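# Index a turntable one hole clockwise with the plunger

## Task

Rotate the turntable forward by exactly one hole in the clockwise direction as viewed from above, so that the plunger's pin drops all the way into the next hole. Finish with the fixture standing upright on the deck and neither gripper touching it.

## Robot and tools

Robot: two arms, left_arm and right_arm, each with six revolute joints and a parallel two-finger gripper. Everything that moves them uses rows of 14 numbers: left_arm's seven values first, then right_arm's seven. Within each arm the order is waist, shoulder, elbow, wrist roll, wrist yaw, wrist pitch, then the gripper opening. Note that this is not base-to-tip order for the wrist joints; follow it exactly. Always fill all 14 numbers, even for an arm that should stay still. To keep an arm where it is, repeat its current Joint targets and its present tool command, since a 0 in the opening slot is a real command (half open).

Joint values are absolute target angles in radians, the same numbers that the Joint positions line prints, not offsets. Rated ranges: waist -2.618 to 3.054, shoulder 0.000 to 3.142, elbow 0.000 to 3.142, wrist pitch -1.571 to 1.571, wrist yaw -1.571 to 1.571, wrist roll -2.094 to 2.094. Each true end may differ by up to 0.059 rad. A target beyond an end by more than 0.059 (and further out than the joint already sits) gets the call rejected; a target past the true end is clipped there, sometimes with the note "joint sent to its limit". The opening is a scale from -1 (closed) to +1 (fully open, 0.094 m between pads); in between, the fingers go to where grip_measured would read that value.

Frames: the scene frame has its origin at table height midway between the nominal bases, +z up, +x out over the table, left_arm toward +y. Calibrated bases: left_arm at (+0.025, +0.326, +0.031) m, quat_wxyz (+1.000, 0, 0, +0.003); right_arm at (-0.004, -0.268, +0.031) m, quat_wxyz (+1.000, 0, 0, -0.018); both have +z up. Each arm's end_effector_position (metres) and end_effector_quat_wxyz, and its wrist camera pose, are given in that arm's own base frame; fixed cameras and the table use the scene frame. Printed hand poses can be a few centimetres off, more when stretched out. The end-effector point sits between the pads, roughly 1 cm short of the fingertips; fingers point along the gripper's +z and close along its y.

Tools:
- execute_actions(actions, cameras): actions is a list of actions; each action is a list of up to 15 rows, each row held for one 1/30 s step, and the final row repeats to fill 15 steps. An empty list just reports state and images.
- move(target, speed, blend, opening_speed, blocking, cameras): target is one 14-number row or a list of up to 15 rows (absolute joint angles plus openings). All joints interpolate together, so the hand follows a curve; no obstacle avoidance and no collision checks between arms. speed is the peak rad/s of the joint with the most travel, 0.01 to 2 (default 0.5), one value or one per target. blend (rad) rounds corners at intermediate targets. opening_speed (0.2 or more, scale units per second) ramps the fingers gradually. blocking=false returns after about 0.5 s while motion continues; a new move then replaces the old one. The result adds a "move:" line: done, off_target (resting more than 0.035 rad from target), moving, held or fault, plus limits=held if steps were withheld, and the worst joint error per arm. done does not prove contact or lack of it.
- wait(seconds 0 to 10, cameras): lets time pass holding last commands; a running move continues.
- stop(cameras): brakes a running move; needs stopping distance.
- zoom_image(camera, region [x0,y0,x1,y1] pixels, at most 504x504): enlarges part of the latest image from cam_head_left, cam_head_right, cam_left_wrist or cam_right_wrist (each 896x504).
- read_manual(section): licence texts only.
- finished_scene(scene): ends the current scene (give its number); irreversible.

Results: Joint positions and Joint velocities per arm in the row order, plus pad gap (m, m/s). Joint targets shows what the joints are being driven to now; Tool commands shows gripper commands. grip_measured may read up to about 1.6 mm wide when empty and a few mm narrower than a squeezed part. Joint torques follow the same order, include gravity, carry offsets and noise, are positive toward larger angles, and the first three wrap at ±28 N m. "joint command not followed" means the clearance check altered some targets. A "within noise" velocity note means the arm is still. Calls with actions also list some step-by-step joint readings.

Motion limits: each step the target may lead the measured angle by at most 0.202 (waist), 0.258 (shoulder), 0.3 (elbow), 0.573 (wrist pitch), 0.522 (wrist yaw and roll); targets implying a hand jump over 200 mm are scaled back. Tiny joint changes may not start. Time passes while thinking, and a running move continues then.

Cautions: approach contacts slowly, since faster motion and targets far beyond the contact hit and press harder. Close slowly on delicate items; release by commanding well above grip_measured. Never let go of a moving part, drop things, slam, or push the fixture off the table or over. Keep the arms clear of each other. Avoid long stretched holds or pushing against unreachable poses: motors heat, MOTOR HOT warns at 75 °C, 90 °C folds and disables that arm, 100 °C makes it collapse.

Each tool is called after "Call:" as name(argument=value, ...) on one line, values as JSON.

## Session

Call:
execute_actions(actions=[])

Scene clock: 0.00 s.
left_arm: end_effector_position=(+0.3695, +0.0210, +0.1447) grip_measured=+1.000 end_effector_quat_wxyz=(+0.691, -0.046, +0.720, +0.036) | right_arm: end_effector_position=(+0.3642, -0.0543, +0.1341) grip_measured=+1.000 end_effector_quat_wxyz=(+0.671, +0.135, +0.726, -0.062)
Joint names: [waist, shoulder, elbow, wrist roll, wrist yaw, wrist pitch]
Joint positions: left_arm=[-0.002 1.545 0.182 -0.017 -0.116 1.321 0.094] | right_arm=[-0.036 1.532 0.189 0.115 0.24 1.248 0.094]
Joint velocities: within noise
Joint torques (N m): no reading
Heat: left arm: 33 °C; right arm: 32 °C.
Joint targets: left_arm=[-0.002 1.540 0.186 -0.017 -0.116 1.320] | right_arm=[-0.036 1.528 0.192 0.114 0.240 1.243]
Tool commands: left_gripper/opening=+1.0 right_gripper/opening=+1.0

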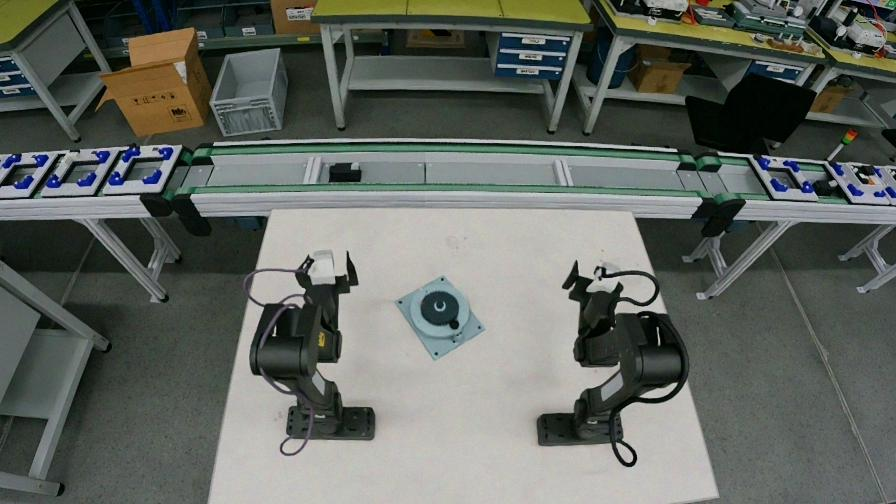

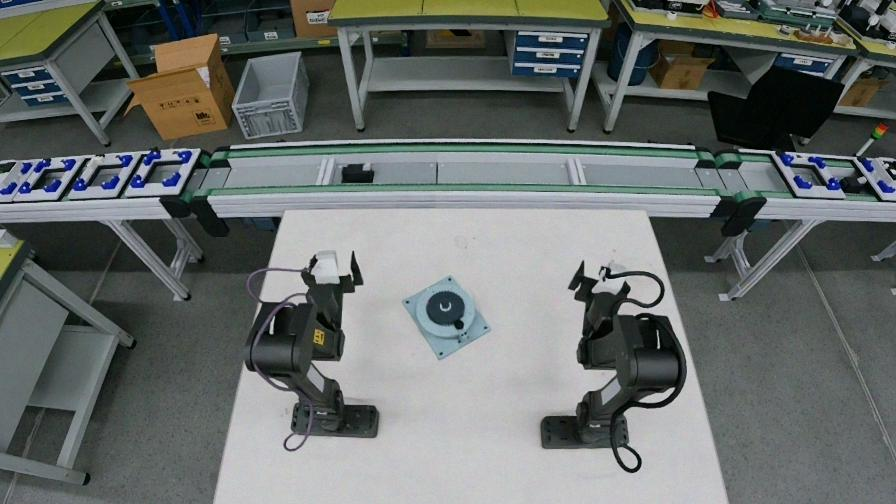

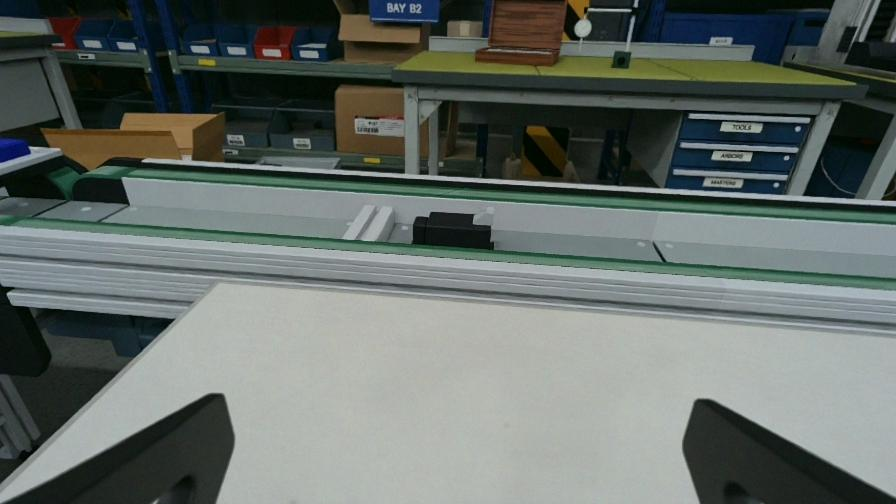

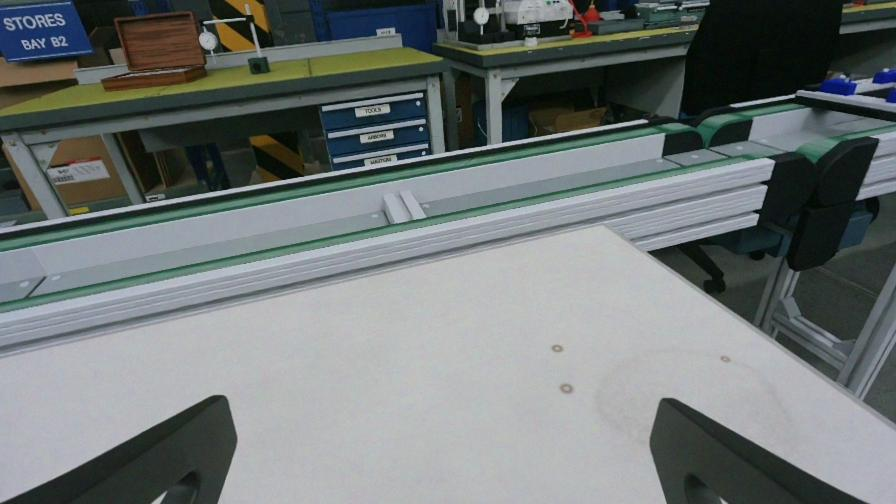

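Call:
zoom_image(camera="cam_head_left", region=[380, 260, 500, 370])

Call:
zoom_image(camera="cam_head_right", region=[390, 260, 510, 370])

Scaled by 4.200 from the camera's 896x504 image, which has a finer 1280x720 frame.

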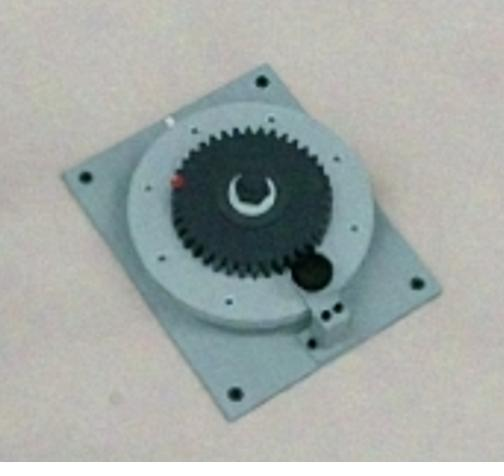

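Scaled by 4.200 from the camera's 896x504 image, which has a finer 1280x720 frame.

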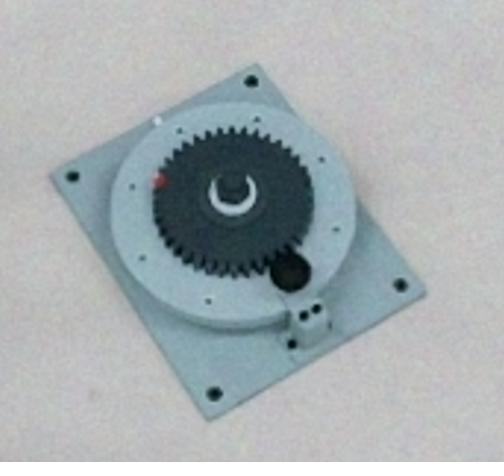

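Call:
move(target=[-0.76,1.502,1.522,0,0,-1.22,1,-0.036,1.528,0.192,0.114,0.24,1.243,1], speed=0.9)

Scene clock: 70.57 s.
left_arm: end_effector_position=(+0.2463, -0.2297, +0.2011) grip_measured=+1.000 end_effector_quat_wxyz=(+0.158, +0.359, +0.918, -0.060) | right_arm: end_effector_position=(+0.3642, -0.0543, +0.1341) grip_measured=+1.000 end_effector_quat_wxyz=(+0.671, +0.135, +0.726, -0.062)
Joint names: [waist, shoulder, elbow, wrist roll, wrist yaw, wrist pitch]
Joint positions: left_arm=[-0.757 1.524 1.495 -0.01 -0.006 -1.203 0.094] | right_arm=[-0.036 1.532 0.189 0.115 0.24 1.248 0.094]
Joint velocities: within noise
Joint torques (N m): left_arm=[-0.32 -8.39 7.36 0.13 0.06 0.9] | right_arm=[-0.12 -4.57 6.06 0 -0.01 1.71]
Heat: left arm: 33 °C; right arm: 34 °C.
Joint targets: left_arm=[-0.760 1.502 1.522 0.000 0.000 -1.220] | right_arm=[-0.036 1.528 0.192 0.114 0.240 1.243]
move: done

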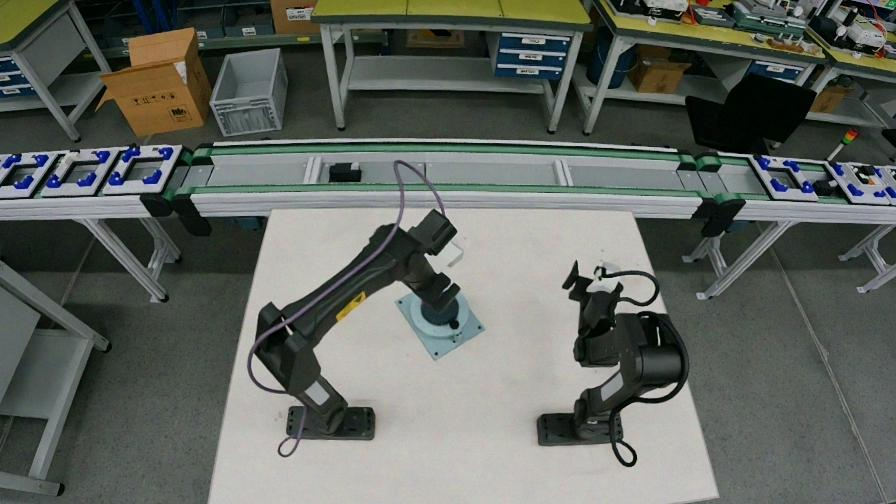

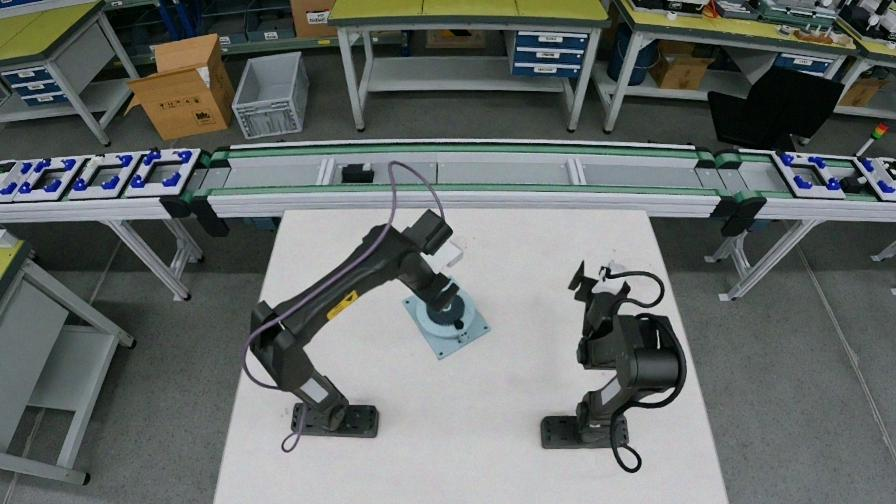

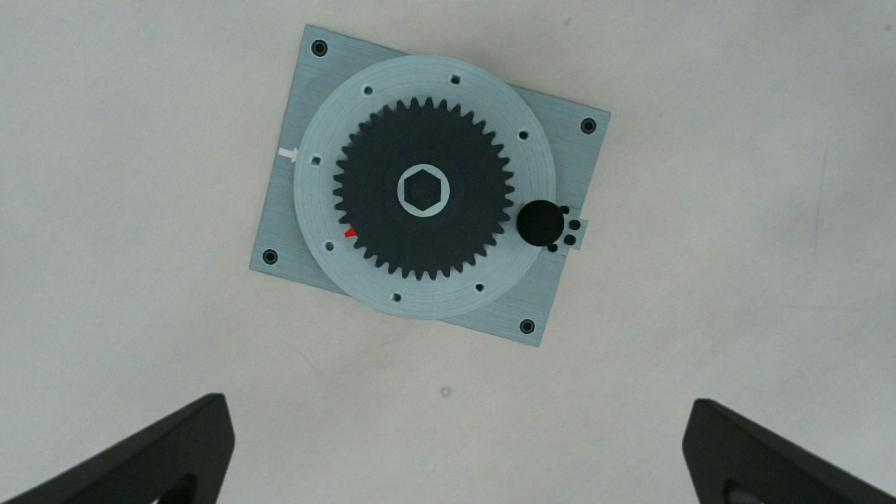

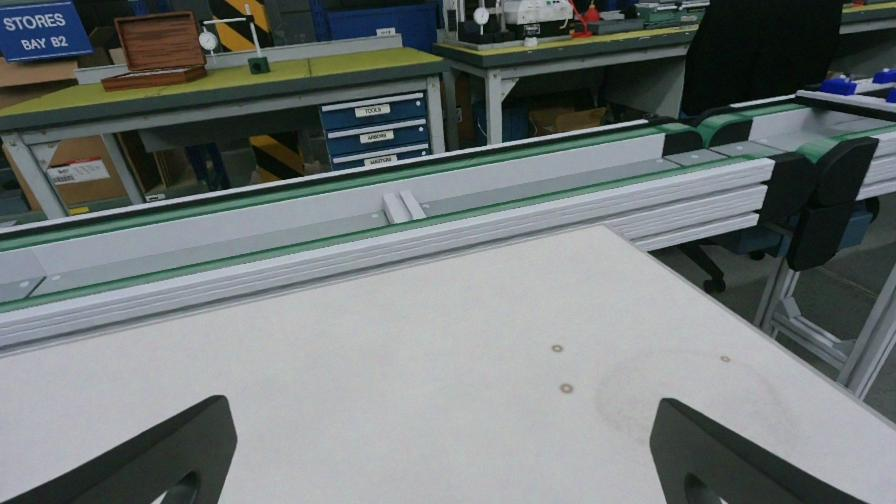

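Call:
zoom_image(camera="cam_left_wrist", region=[240, 10, 640, 360])

Scaled by 1.260 from the camera's 896x504 image, which has a finer 1280x720 frame.

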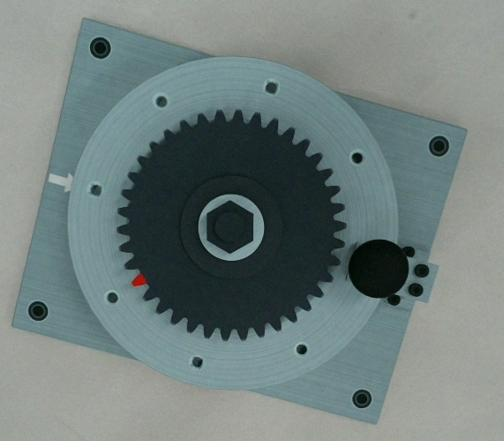

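Call:
move(target=[-0.76,1.502,1.522,0,0,-1.22,1,0.868,1.181,0.648,0,0,-0.267,1], speed=0.8)

Call:
zoom_image(camera="cam_right_wrist", region=[200, 50, 700, 400])

Scene clock: 148.80 s.
left_arm: end_effector_position=(+0.2462, -0.2295, +0.2010) grip_measured=+1.000 end_effector_quat_wxyz=(+0.158, +0.359, +0.918, -0.060) | right_arm: end_effector_position=(+0.2160, +0.2507, +0.0995) grip_measured=+1.000 end_effector_quat_wxyz=(+0.332, -0.383, +0.849, +0.150)
Joint names: [waist, shoulder, elbow, wrist roll, wrist yaw, wrist pitch]
Joint positions: left_arm=[-0.757 1.524 1.495 -0.009 -0.006 -1.204 0.094] | right_arm=[0.862 1.199 0.626 0.01 0.009 -0.252 0.094]
Joint velocities: within noise
Joint torques (N m): left_arm=[-0.28 -8.42 7.38 0.13 0.05 0.89] | right_arm=[0.57 -4.93 10.8 -0.06 -0.1 1.24]
Heat: left arm: 35 °C; right arm: 36 °C.
Joint targets: left_arm=[-0.760 1.502 1.522 0.000 0.000 -1.220] | right_arm=[0.868 1.181 0.648 0.000 0.000 -0.267]
move: done

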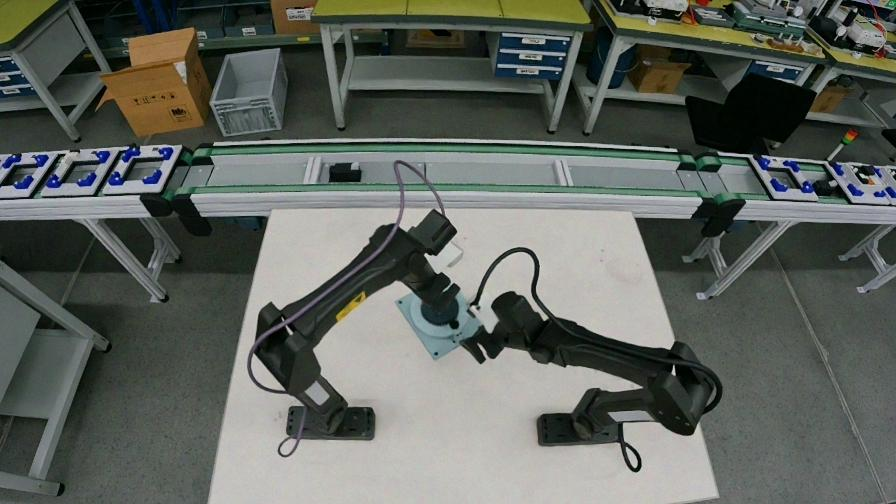

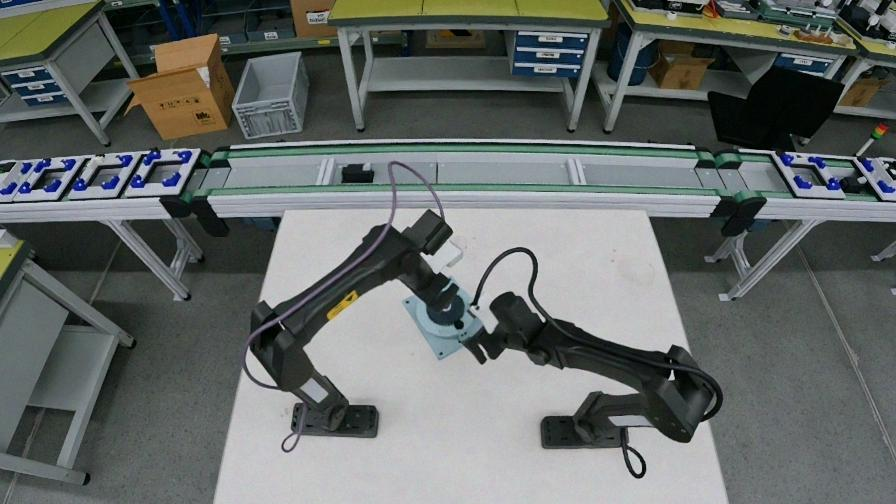

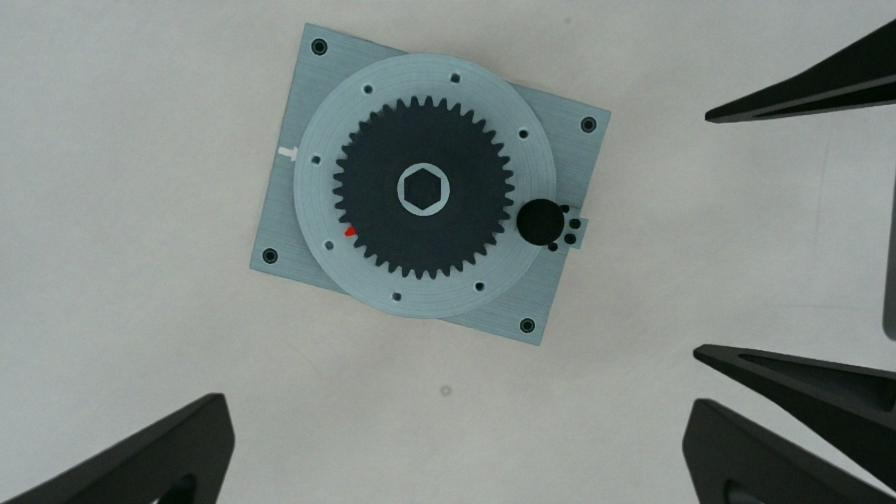

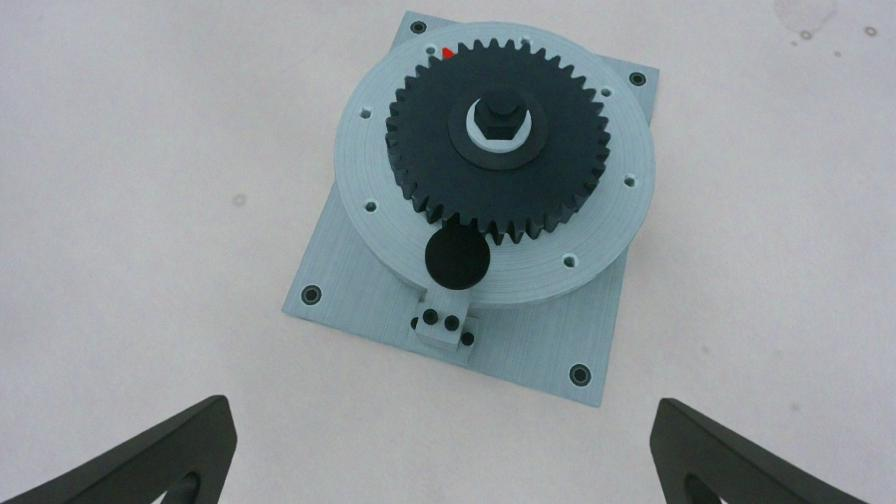

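Scaled by 1.008 from the camera's 896x504 image, which has a finer 1280x720 frame.

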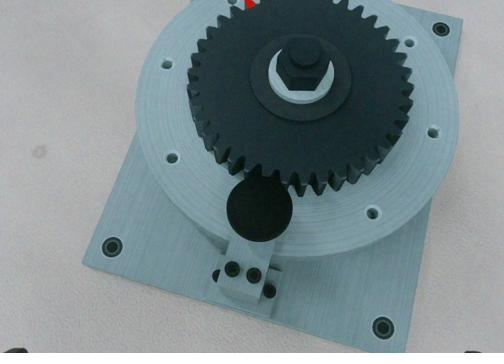

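Call:
move(target=[-0.76,1.502,1.522,0,0,-1.22,1,0.868,1.503,0.092,0,0,1.161,1], speed=0.8, cameras=["cam_right_wrist","cam_left_wrist"])

Call:
zoom_image(camera="cam_right_wrist", region=[250, 100, 650, 400])

Scene clock: 170.73 s.
left_arm: end_effector_position=(+0.2462, -0.2295, +0.2010) grip_measured=+1.000 end_effector_quat_wxyz=(+0.158, +0.359, +0.918, -0.060) | right_arm: end_effector_position=(+0.2240, +0.2601, +0.0926) grip_measured=+1.000 end_effector_quat_wxyz=(+0.562, -0.322, +0.717, +0.258)
Joint names: [waist, shoulder, elbow, wrist roll, wrist yaw, wrist pitch]
Joint positions: left_arm=[-0.757 1.524 1.495 -0.009 -0.006 -1.204 0.094] | right_arm=[0.862 1.492 0.099 0.009 0.009 1.155 0.094]
Joint velocities: within noise
Joint torques (N m): left_arm=[-0.28 -8.4 7.32 0.12 0.05 0.9] | right_arm=[0.53 -2.85 4.9 -0.07 -0.1 1.82]
Heat: left arm: 35 °C; right arm: 35 °C.
Joint targets: left_arm=[-0.760 1.502 1.522 0.000 0.000 -1.220] | right_arm=[0.868 1.503 0.092 0.000 0.000 1.161]
move: done
Images, in order (width x height): cam_left_wrist 896x504, cam_right_wrist 896x504.

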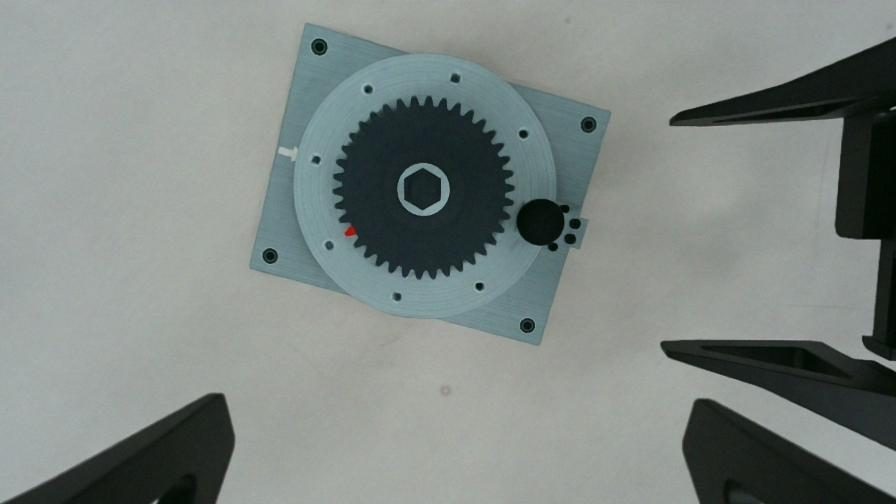

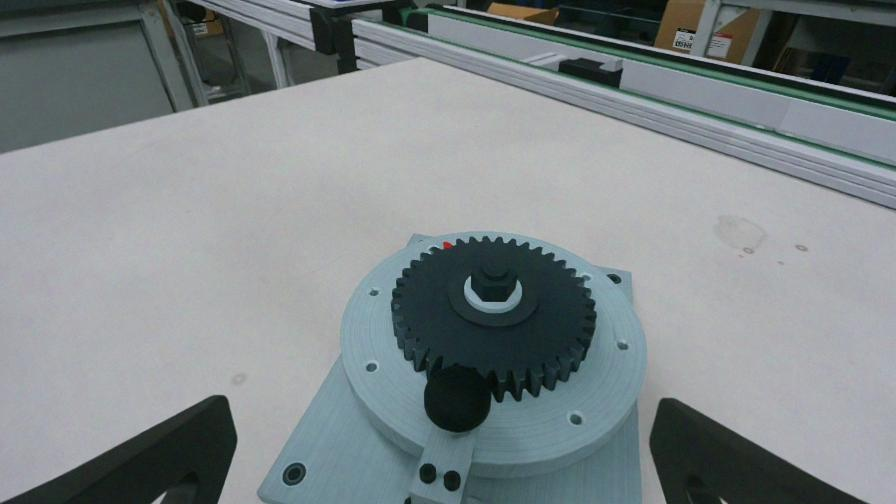

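Scaled by 1.260 from the camera's 896x504 image, which has a finer 1280x720 frame.

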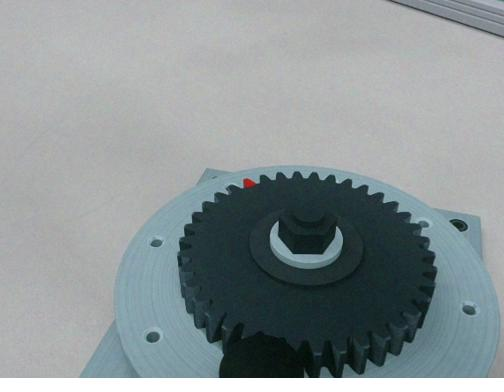

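Call:
move(target=[-0.714,2.05,1.91,-1.013,0,-1.40,0.2,0.868,1.503,0.092,0,0,1.161,1], speed=0.8, cameras=["cam_right_wrist","cam_left_wrist"])

Scene clock: 241.00 s.
left_arm: end_effector_position=(+0.3006, -0.2617, +0.1287) grip_measured=+0.202 end_effector_quat_wxyz=(+0.013, -0.141, +0.990, -0.013) | right_arm: end_effector_position=(+0.2240, +0.2602, +0.0929) grip_measured=+1.000 end_effector_quat_wxyz=(+0.562, -0.322, +0.717, +0.258)
Joint names: [waist, shoulder, elbow, wrist roll, wrist yaw, wrist pitch]
Joint positions: left_arm=[-0.72 2.034 1.883 -1.002 -0.003 -1.381 0.056] | right_arm=[0.862 1.492 0.099 0.009 0.009 1.156 0.094]
Joint velocities: within noise
Joint torques (N m): left_arm=[0.5 -9.57 7.15 -0.11 0.02 0.26] | right_arm=[0.55 -2.78 4.79 -0.08 -0.11 1.8]
Heat: left arm: 35 °C; right arm: 37 °C.
Joint targets: left_arm=[-0.714 2.050 1.910 -1.013 0.000 -1.400] | right_arm=[0.868 1.503 0.092 0.000 0.000 1.161]
move: done
Images, in order (width x height): cam_left_wrist 896x504, cam_right_wrist 896x504.

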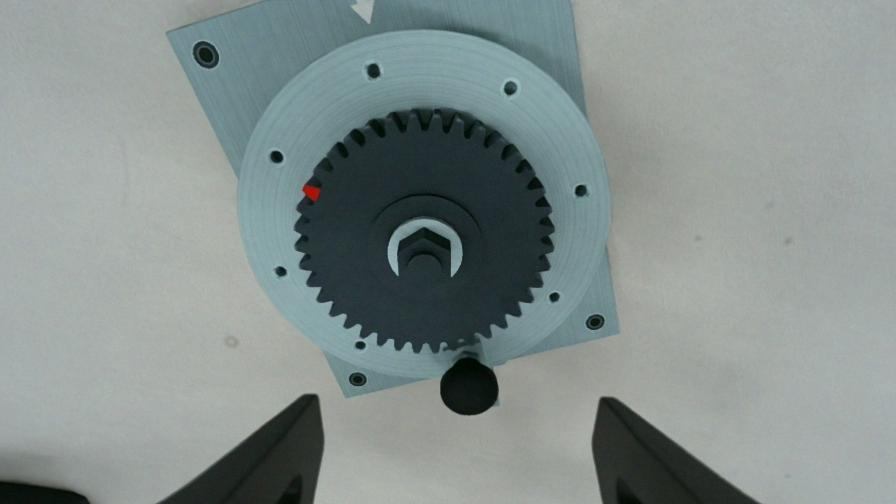

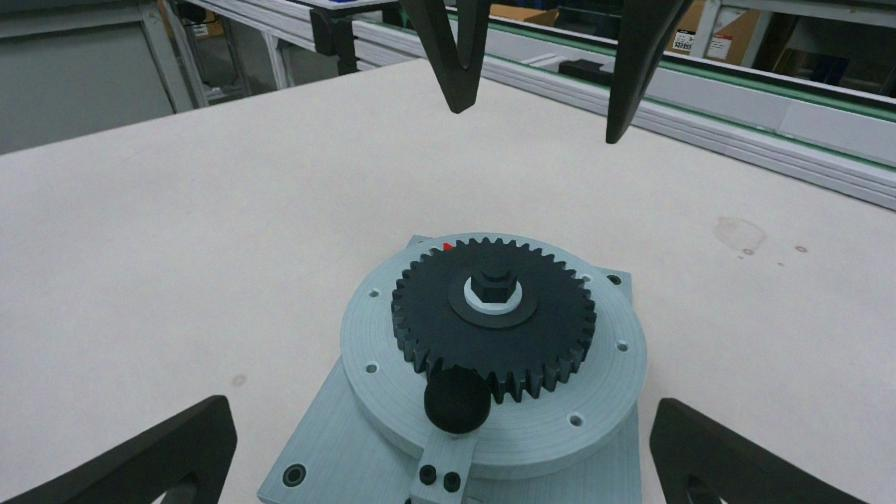

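Call:
move(target=[-0.711,2.056,1.686,-1.015,0,-1.208,0.2,0.868,1.503,0.092,0,0,1.161,1], speed=0.5, cameras=["cam_right_wrist","cam_left_wrist"])

Call:
zoom_image(camera="cam_right_wrist", region=[370, 150, 670, 460])

Scene clock: 271.40 s.
left_arm: end_effector_position=(+0.2954, -0.2563, +0.0797) grip_measured=+0.202 end_effector_quat_wxyz=(+0.002, -0.143, +0.990, -0.001) | right_arm: end_effector_position=(+0.2241, +0.2602, +0.0930) grip_measured=+1.000 end_effector_quat_wxyz=(+0.562, -0.322, +0.716, +0.258)
Joint names: [waist, shoulder, elbow, wrist roll, wrist yaw, wrist pitch]
Joint positions: left_arm=[-0.718 2.04 1.697 -1.005 -0.002 -1.224 0.056] | right_arm=[0.862 1.492 0.099 0.009 0.009 1.157 0.094]
Joint velocities: within noise
Joint torques (N m): left_arm=[0.61 -9.51 4.08 -0.11 0.01 0.61] | right_arm=[0.54 -2.78 4.82 -0.07 -0.11 1.8]
Heat: left arm: 36 °C; right arm: 38 °C.
Joint targets: left_arm=[-0.711 2.056 1.686 -1.015 0.000 -1.208] | right_arm=[0.868 1.503 0.092 0.000 0.000 1.161]
move: done
Images, in order (width x height): cam_left_wrist 896x504, cam_right_wrist 896x504.

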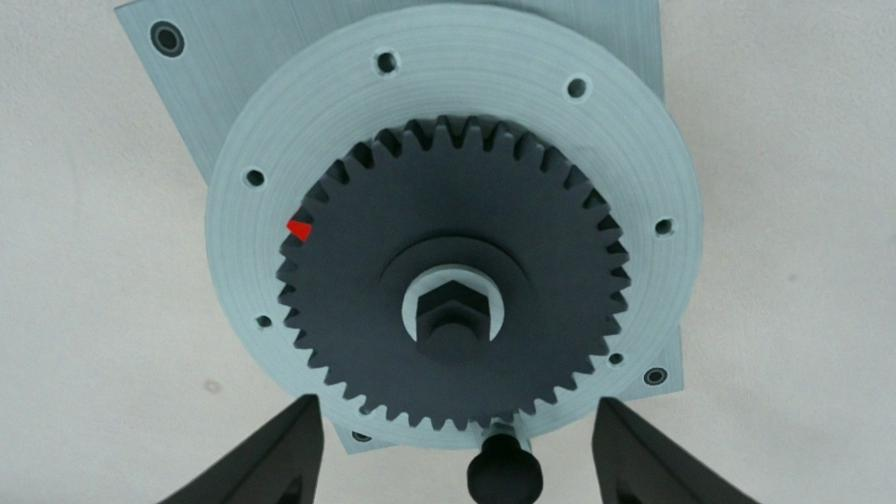

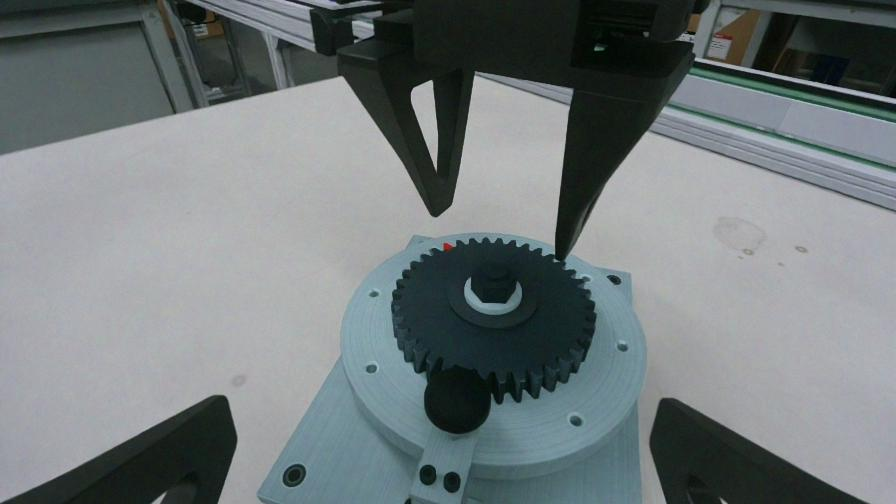

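Scaled by 1.626 from the camera's 896x504 image, which has a finer 1280x720 frame.

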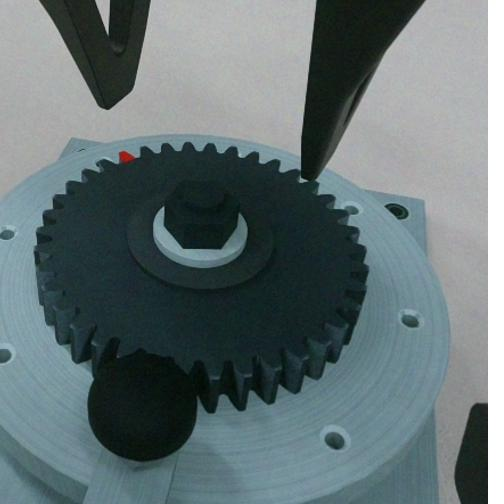

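Call:
move(target=[-0.699,2.071,1.649,-1.003,0,-1.160,0.2,0.868,1.503,0.092,0,0,1.161,1], speed=0.3, cameras=["cam_right_wrist","cam_left_wrist"])

Call:
zoom_image(camera="cam_right_wrist", region=[370, 150, 670, 460])

Scene clock: 323.37 s.
left_arm: end_effector_position=(+0.2999, -0.2535, +0.0669) grip_measured=+0.202 end_effector_quat_wxyz=(+0.003, -0.149, +0.989, -0.002) | right_arm: end_effector_position=(+0.2241, +0.2602, +0.0930) grip_measured=+1.000 end_effector_quat_wxyz=(+0.562, -0.322, +0.716, +0.258)
Joint names: [waist, shoulder, elbow, wrist roll, wrist yaw, wrist pitch]
Joint positions: left_arm=[-0.705 2.051 1.662 -1.005 -0.002 -1.176 0.056] | right_arm=[0.862 1.492 0.099 0.009 0.009 1.157 0.094]
Joint velocities: within noise
Joint torques (N m): left_arm=[0.5 -9.22 3.92 0.03 0 0.58] | right_arm=[0.55 -2.81 4.77 -0.08 -0.1 1.8]
Heat: left arm: 37 °C; right arm: 39 °C.
Joint targets: left_arm=[-0.699 2.071 1.649 -1.003 0.000 -1.160] | right_arm=[0.868 1.503 0.092 0.000 0.000 1.161]
move: done
Images, in order (width x height): cam_left_wrist 896x504, cam_right_wrist 896x504.

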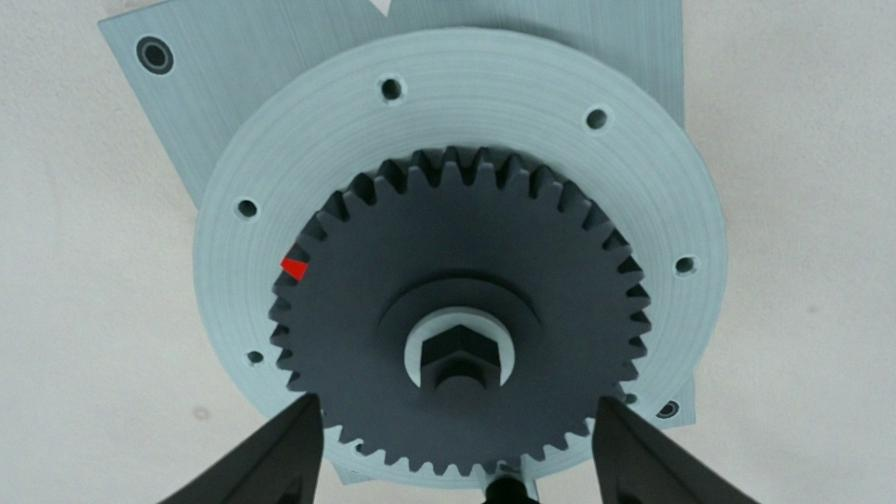

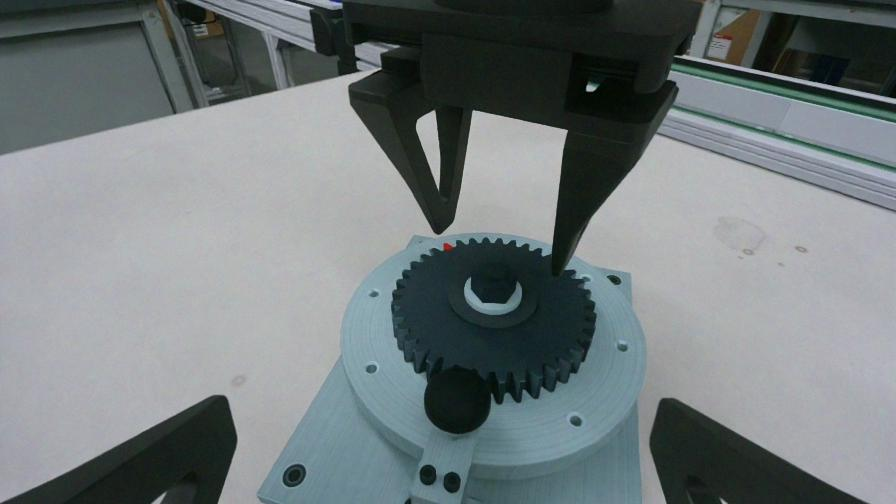

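Scaled by 1.626 from the camera's 896x504 image, which has a finer 1280x720 frame.

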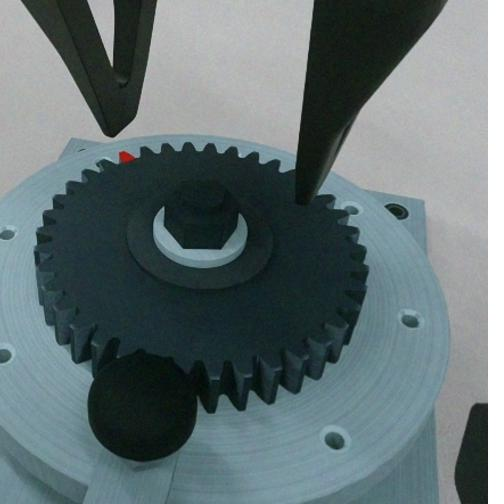

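Call:
move(target=[-0.699,2.088,1.607,-1.003,0,-1.106,0.2,0.868,1.503,0.092,0,0,1.161,1], speed=0.2, cameras=["cam_right_wrist","cam_left_wrist"])

Call:
zoom_image(camera="cam_right_wrist", region=[370, 150, 670, 460])

Scene clock: 341.80 s.
left_arm: end_effector_position=(+0.2999, -0.2535, +0.0501) grip_measured=+0.202 end_effector_quat_wxyz=(+0.001, -0.149, +0.989, +0.000) | right_arm: end_effector_position=(+0.2241, +0.2602, +0.0930) grip_measured=+1.000 end_effector_quat_wxyz=(+0.562, -0.322, +0.716, +0.258)
Joint names: [waist, shoulder, elbow, wrist roll, wrist yaw, wrist pitch]
Joint positions: left_arm=[-0.705 2.068 1.62 -1.005 -0.002 -1.122 0.056] | right_arm=[0.862 1.492 0.099 0.009 0.009 1.157 0.094]
Joint velocities: within noise
Joint torques (N m): left_arm=[0.51 -9.31 3.89 0.03 0.01 0.56] | right_arm=[0.54 -2.86 4.81 -0.06 -0.11 1.81]
Heat: left arm: 37 °C; right arm: 39 °C.
Joint targets: left_arm=[-0.699 2.088 1.607 -1.003 0.000 -1.106] | right_arm=[0.868 1.503 0.092 0.000 0.000 1.161]
move: done
Images, in order (width x height): cam_left_wrist 896x504, cam_right_wrist 896x504.

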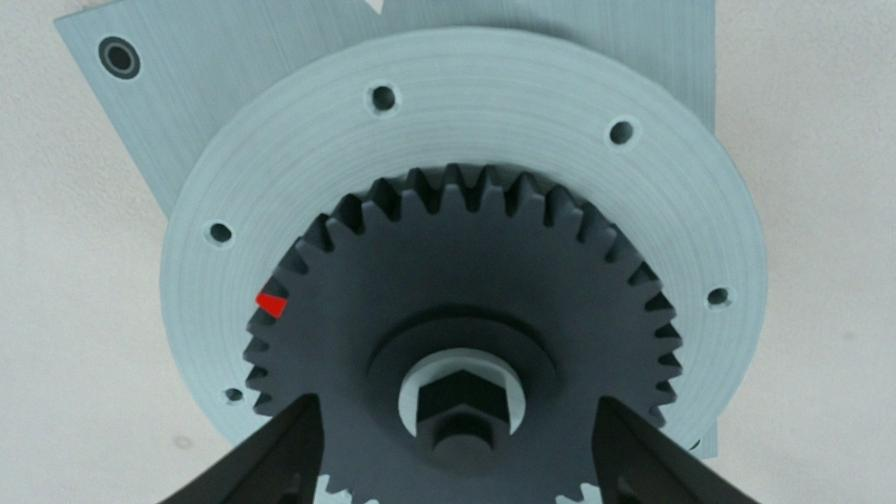

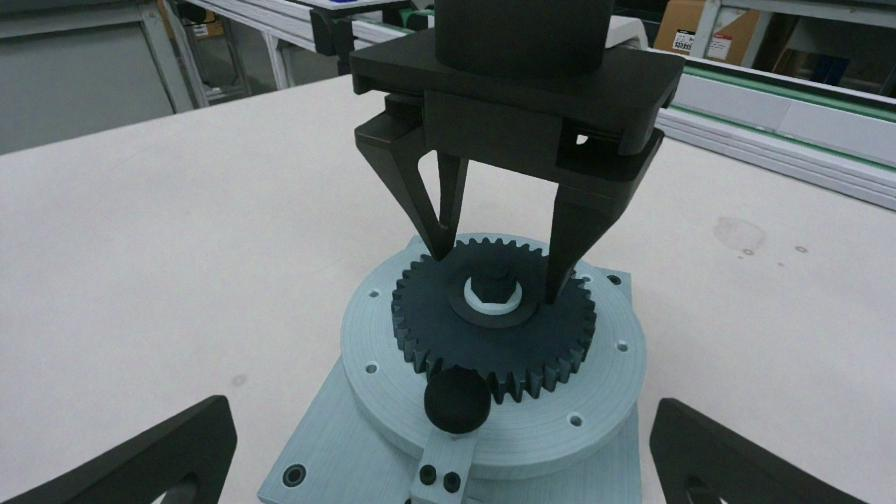

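Scaled by 1.626 from the camera's 896x504 image, which has a finer 1280x720 frame.

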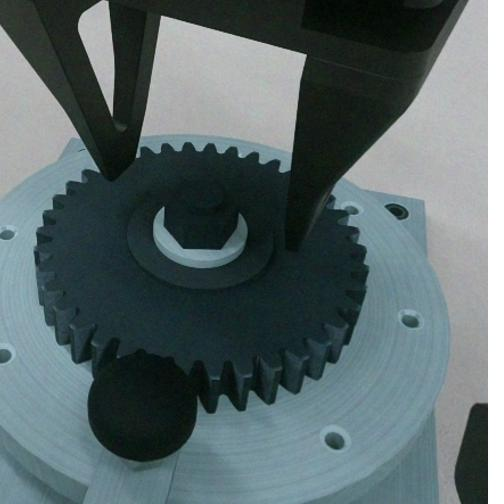

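Call:
move(target=[-0.699,2.088,1.607,-1.003,0,-1.106,-0.75,0.868,1.503,0.092,0,0,1.161,1], opening_speed=0.3, cameras=["cam_right_wrist","cam_left_wrist"])

Call:
zoom_image(camera="cam_right_wrist", region=[370, 150, 670, 460])

Scene clock: 354.47 s.
left_arm: end_effector_position=(+0.3004, -0.2542, +0.0501) grip_measured=-0.654 end_effector_quat_wxyz=(+0.002, -0.149, +0.989, -0.001) | right_arm: end_effector_position=(+0.2241, +0.2602, +0.0930) grip_measured=+1.000 end_effector_quat_wxyz=(+0.562, -0.322, +0.716, +0.258)
Joint names: [waist, shoulder, elbow, wrist roll, wrist yaw, wrist pitch]
Joint positions: left_arm=[-0.705 2.068 1.62 -1.005 -0.001 -1.119 0.016] | right_arm=[0.862 1.492 0.099 0.009 0.009 1.157 0.094]
Joint velocities: within noise
Joint torques (N m): left_arm=[0.49 -9.35 3.86 0.04 0.01 0.56] | right_arm=[0.53 -2.84 4.81 -0.08 -0.12 1.8]
Heat: left arm: 37 °C; right arm: 39 °C.
Joint targets: left_arm=[-0.699 2.088 1.607 -1.003 0.000 -1.106] | right_arm=[0.868 1.503 0.092 0.000 0.000 1.161]
move: done
Images, in order (width x height): cam_left_wrist 896x504, cam_right_wrist 896x504.

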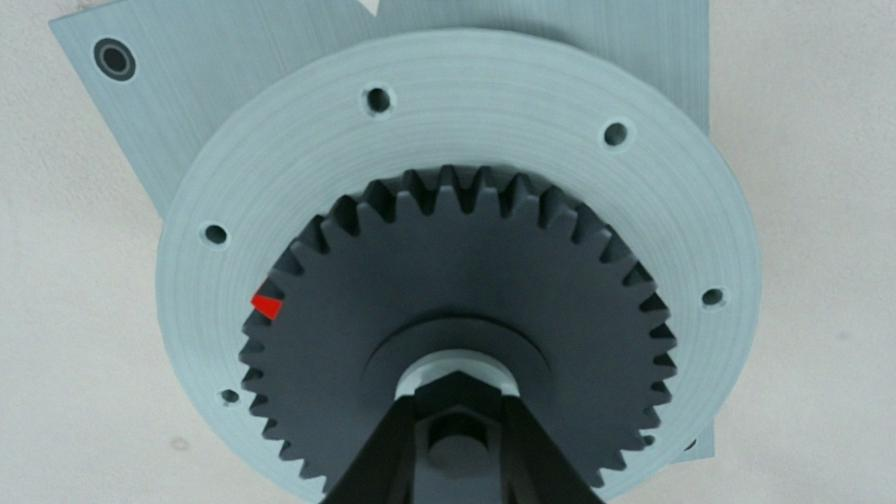

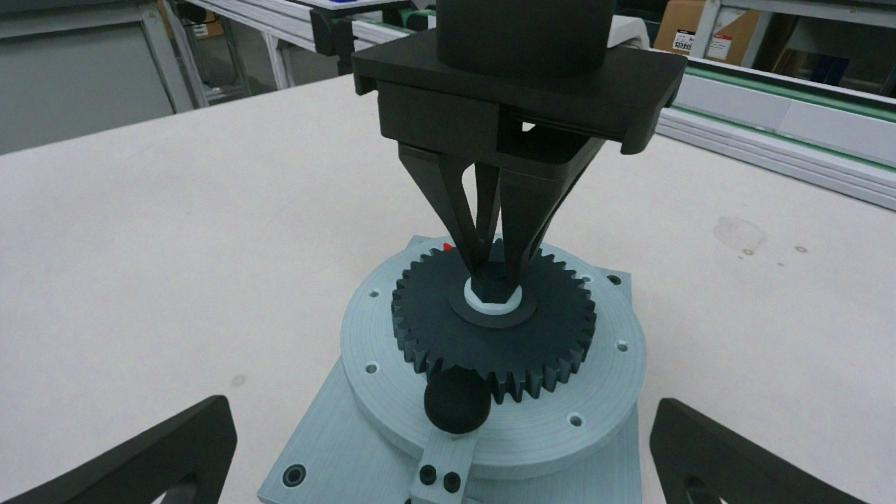

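Scaled by 1.626 from the camera's 896x504 image, which has a finer 1280x720 frame.

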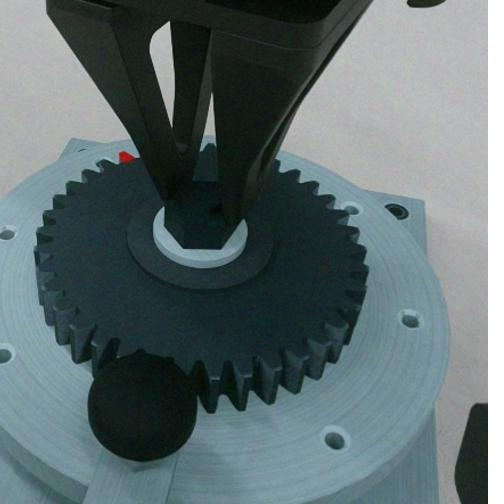

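Call:
move(target=[-0.699,2.088,1.607,-1.003,0,-1.106,-0.75,0.854,1.95,0.26,0,0,1.40,1], speed=0.4, cameras=["cam_right_wrist","cam_left_wrist","cam_head_left"])

Scene clock: 370.73 s.
left_arm: end_effector_position=(+0.3004, -0.2542, +0.0501) grip_measured=-0.655 end_effector_quat_wxyz=(+0.002, -0.149, +0.989, -0.001) | right_arm: end_effector_position=(+0.2502, +0.2906, +0.0438) grip_measured=+1.000 end_effector_quat_wxyz=(+0.543, -0.329, +0.732, +0.249)
Joint names: [waist, shoulder, elbow, wrist roll, wrist yaw, wrist pitch]
Joint positions: left_arm=[-0.705 2.068 1.62 -1.005 -0.001 -1.119 0.016] | right_arm=[0.862 1.934 0.249 0.009 0.009 1.395 0.094]
Joint velocities: within noise
Joint torques (N m): left_arm=[0.54 -9.29 3.86 0.04 0 0.56] | right_arm=[-0.81 -4.92 4.63 -0.06 -0.11 1.8]
Heat: left arm: 37 °C; right arm: 39 °C.
Joint targets: left_arm=[-0.699 2.088 1.607 -1.003 0.000 -1.106] | right_arm=[0.854 1.950 0.260 0.000 0.000 1.400]
move: done
Images, in order (width x height): cam_head_left 896x504, cam_left_wrist 896x504, cam_right_wrist 896x504.

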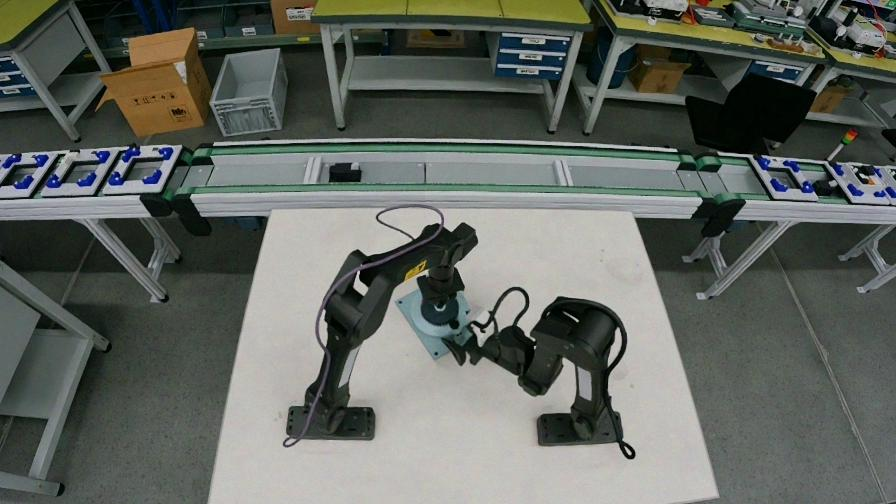

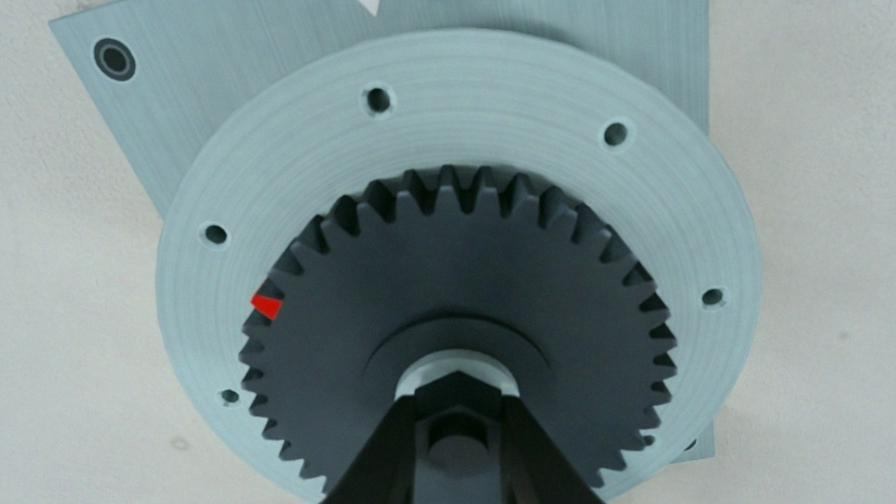

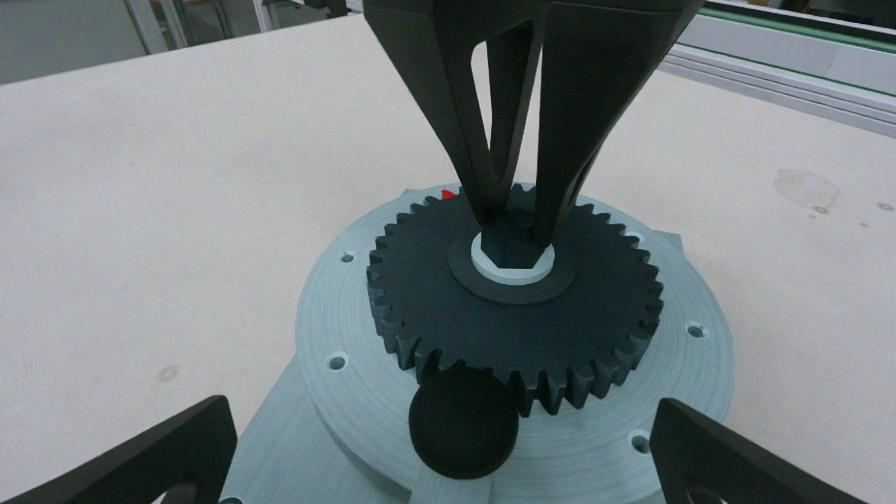

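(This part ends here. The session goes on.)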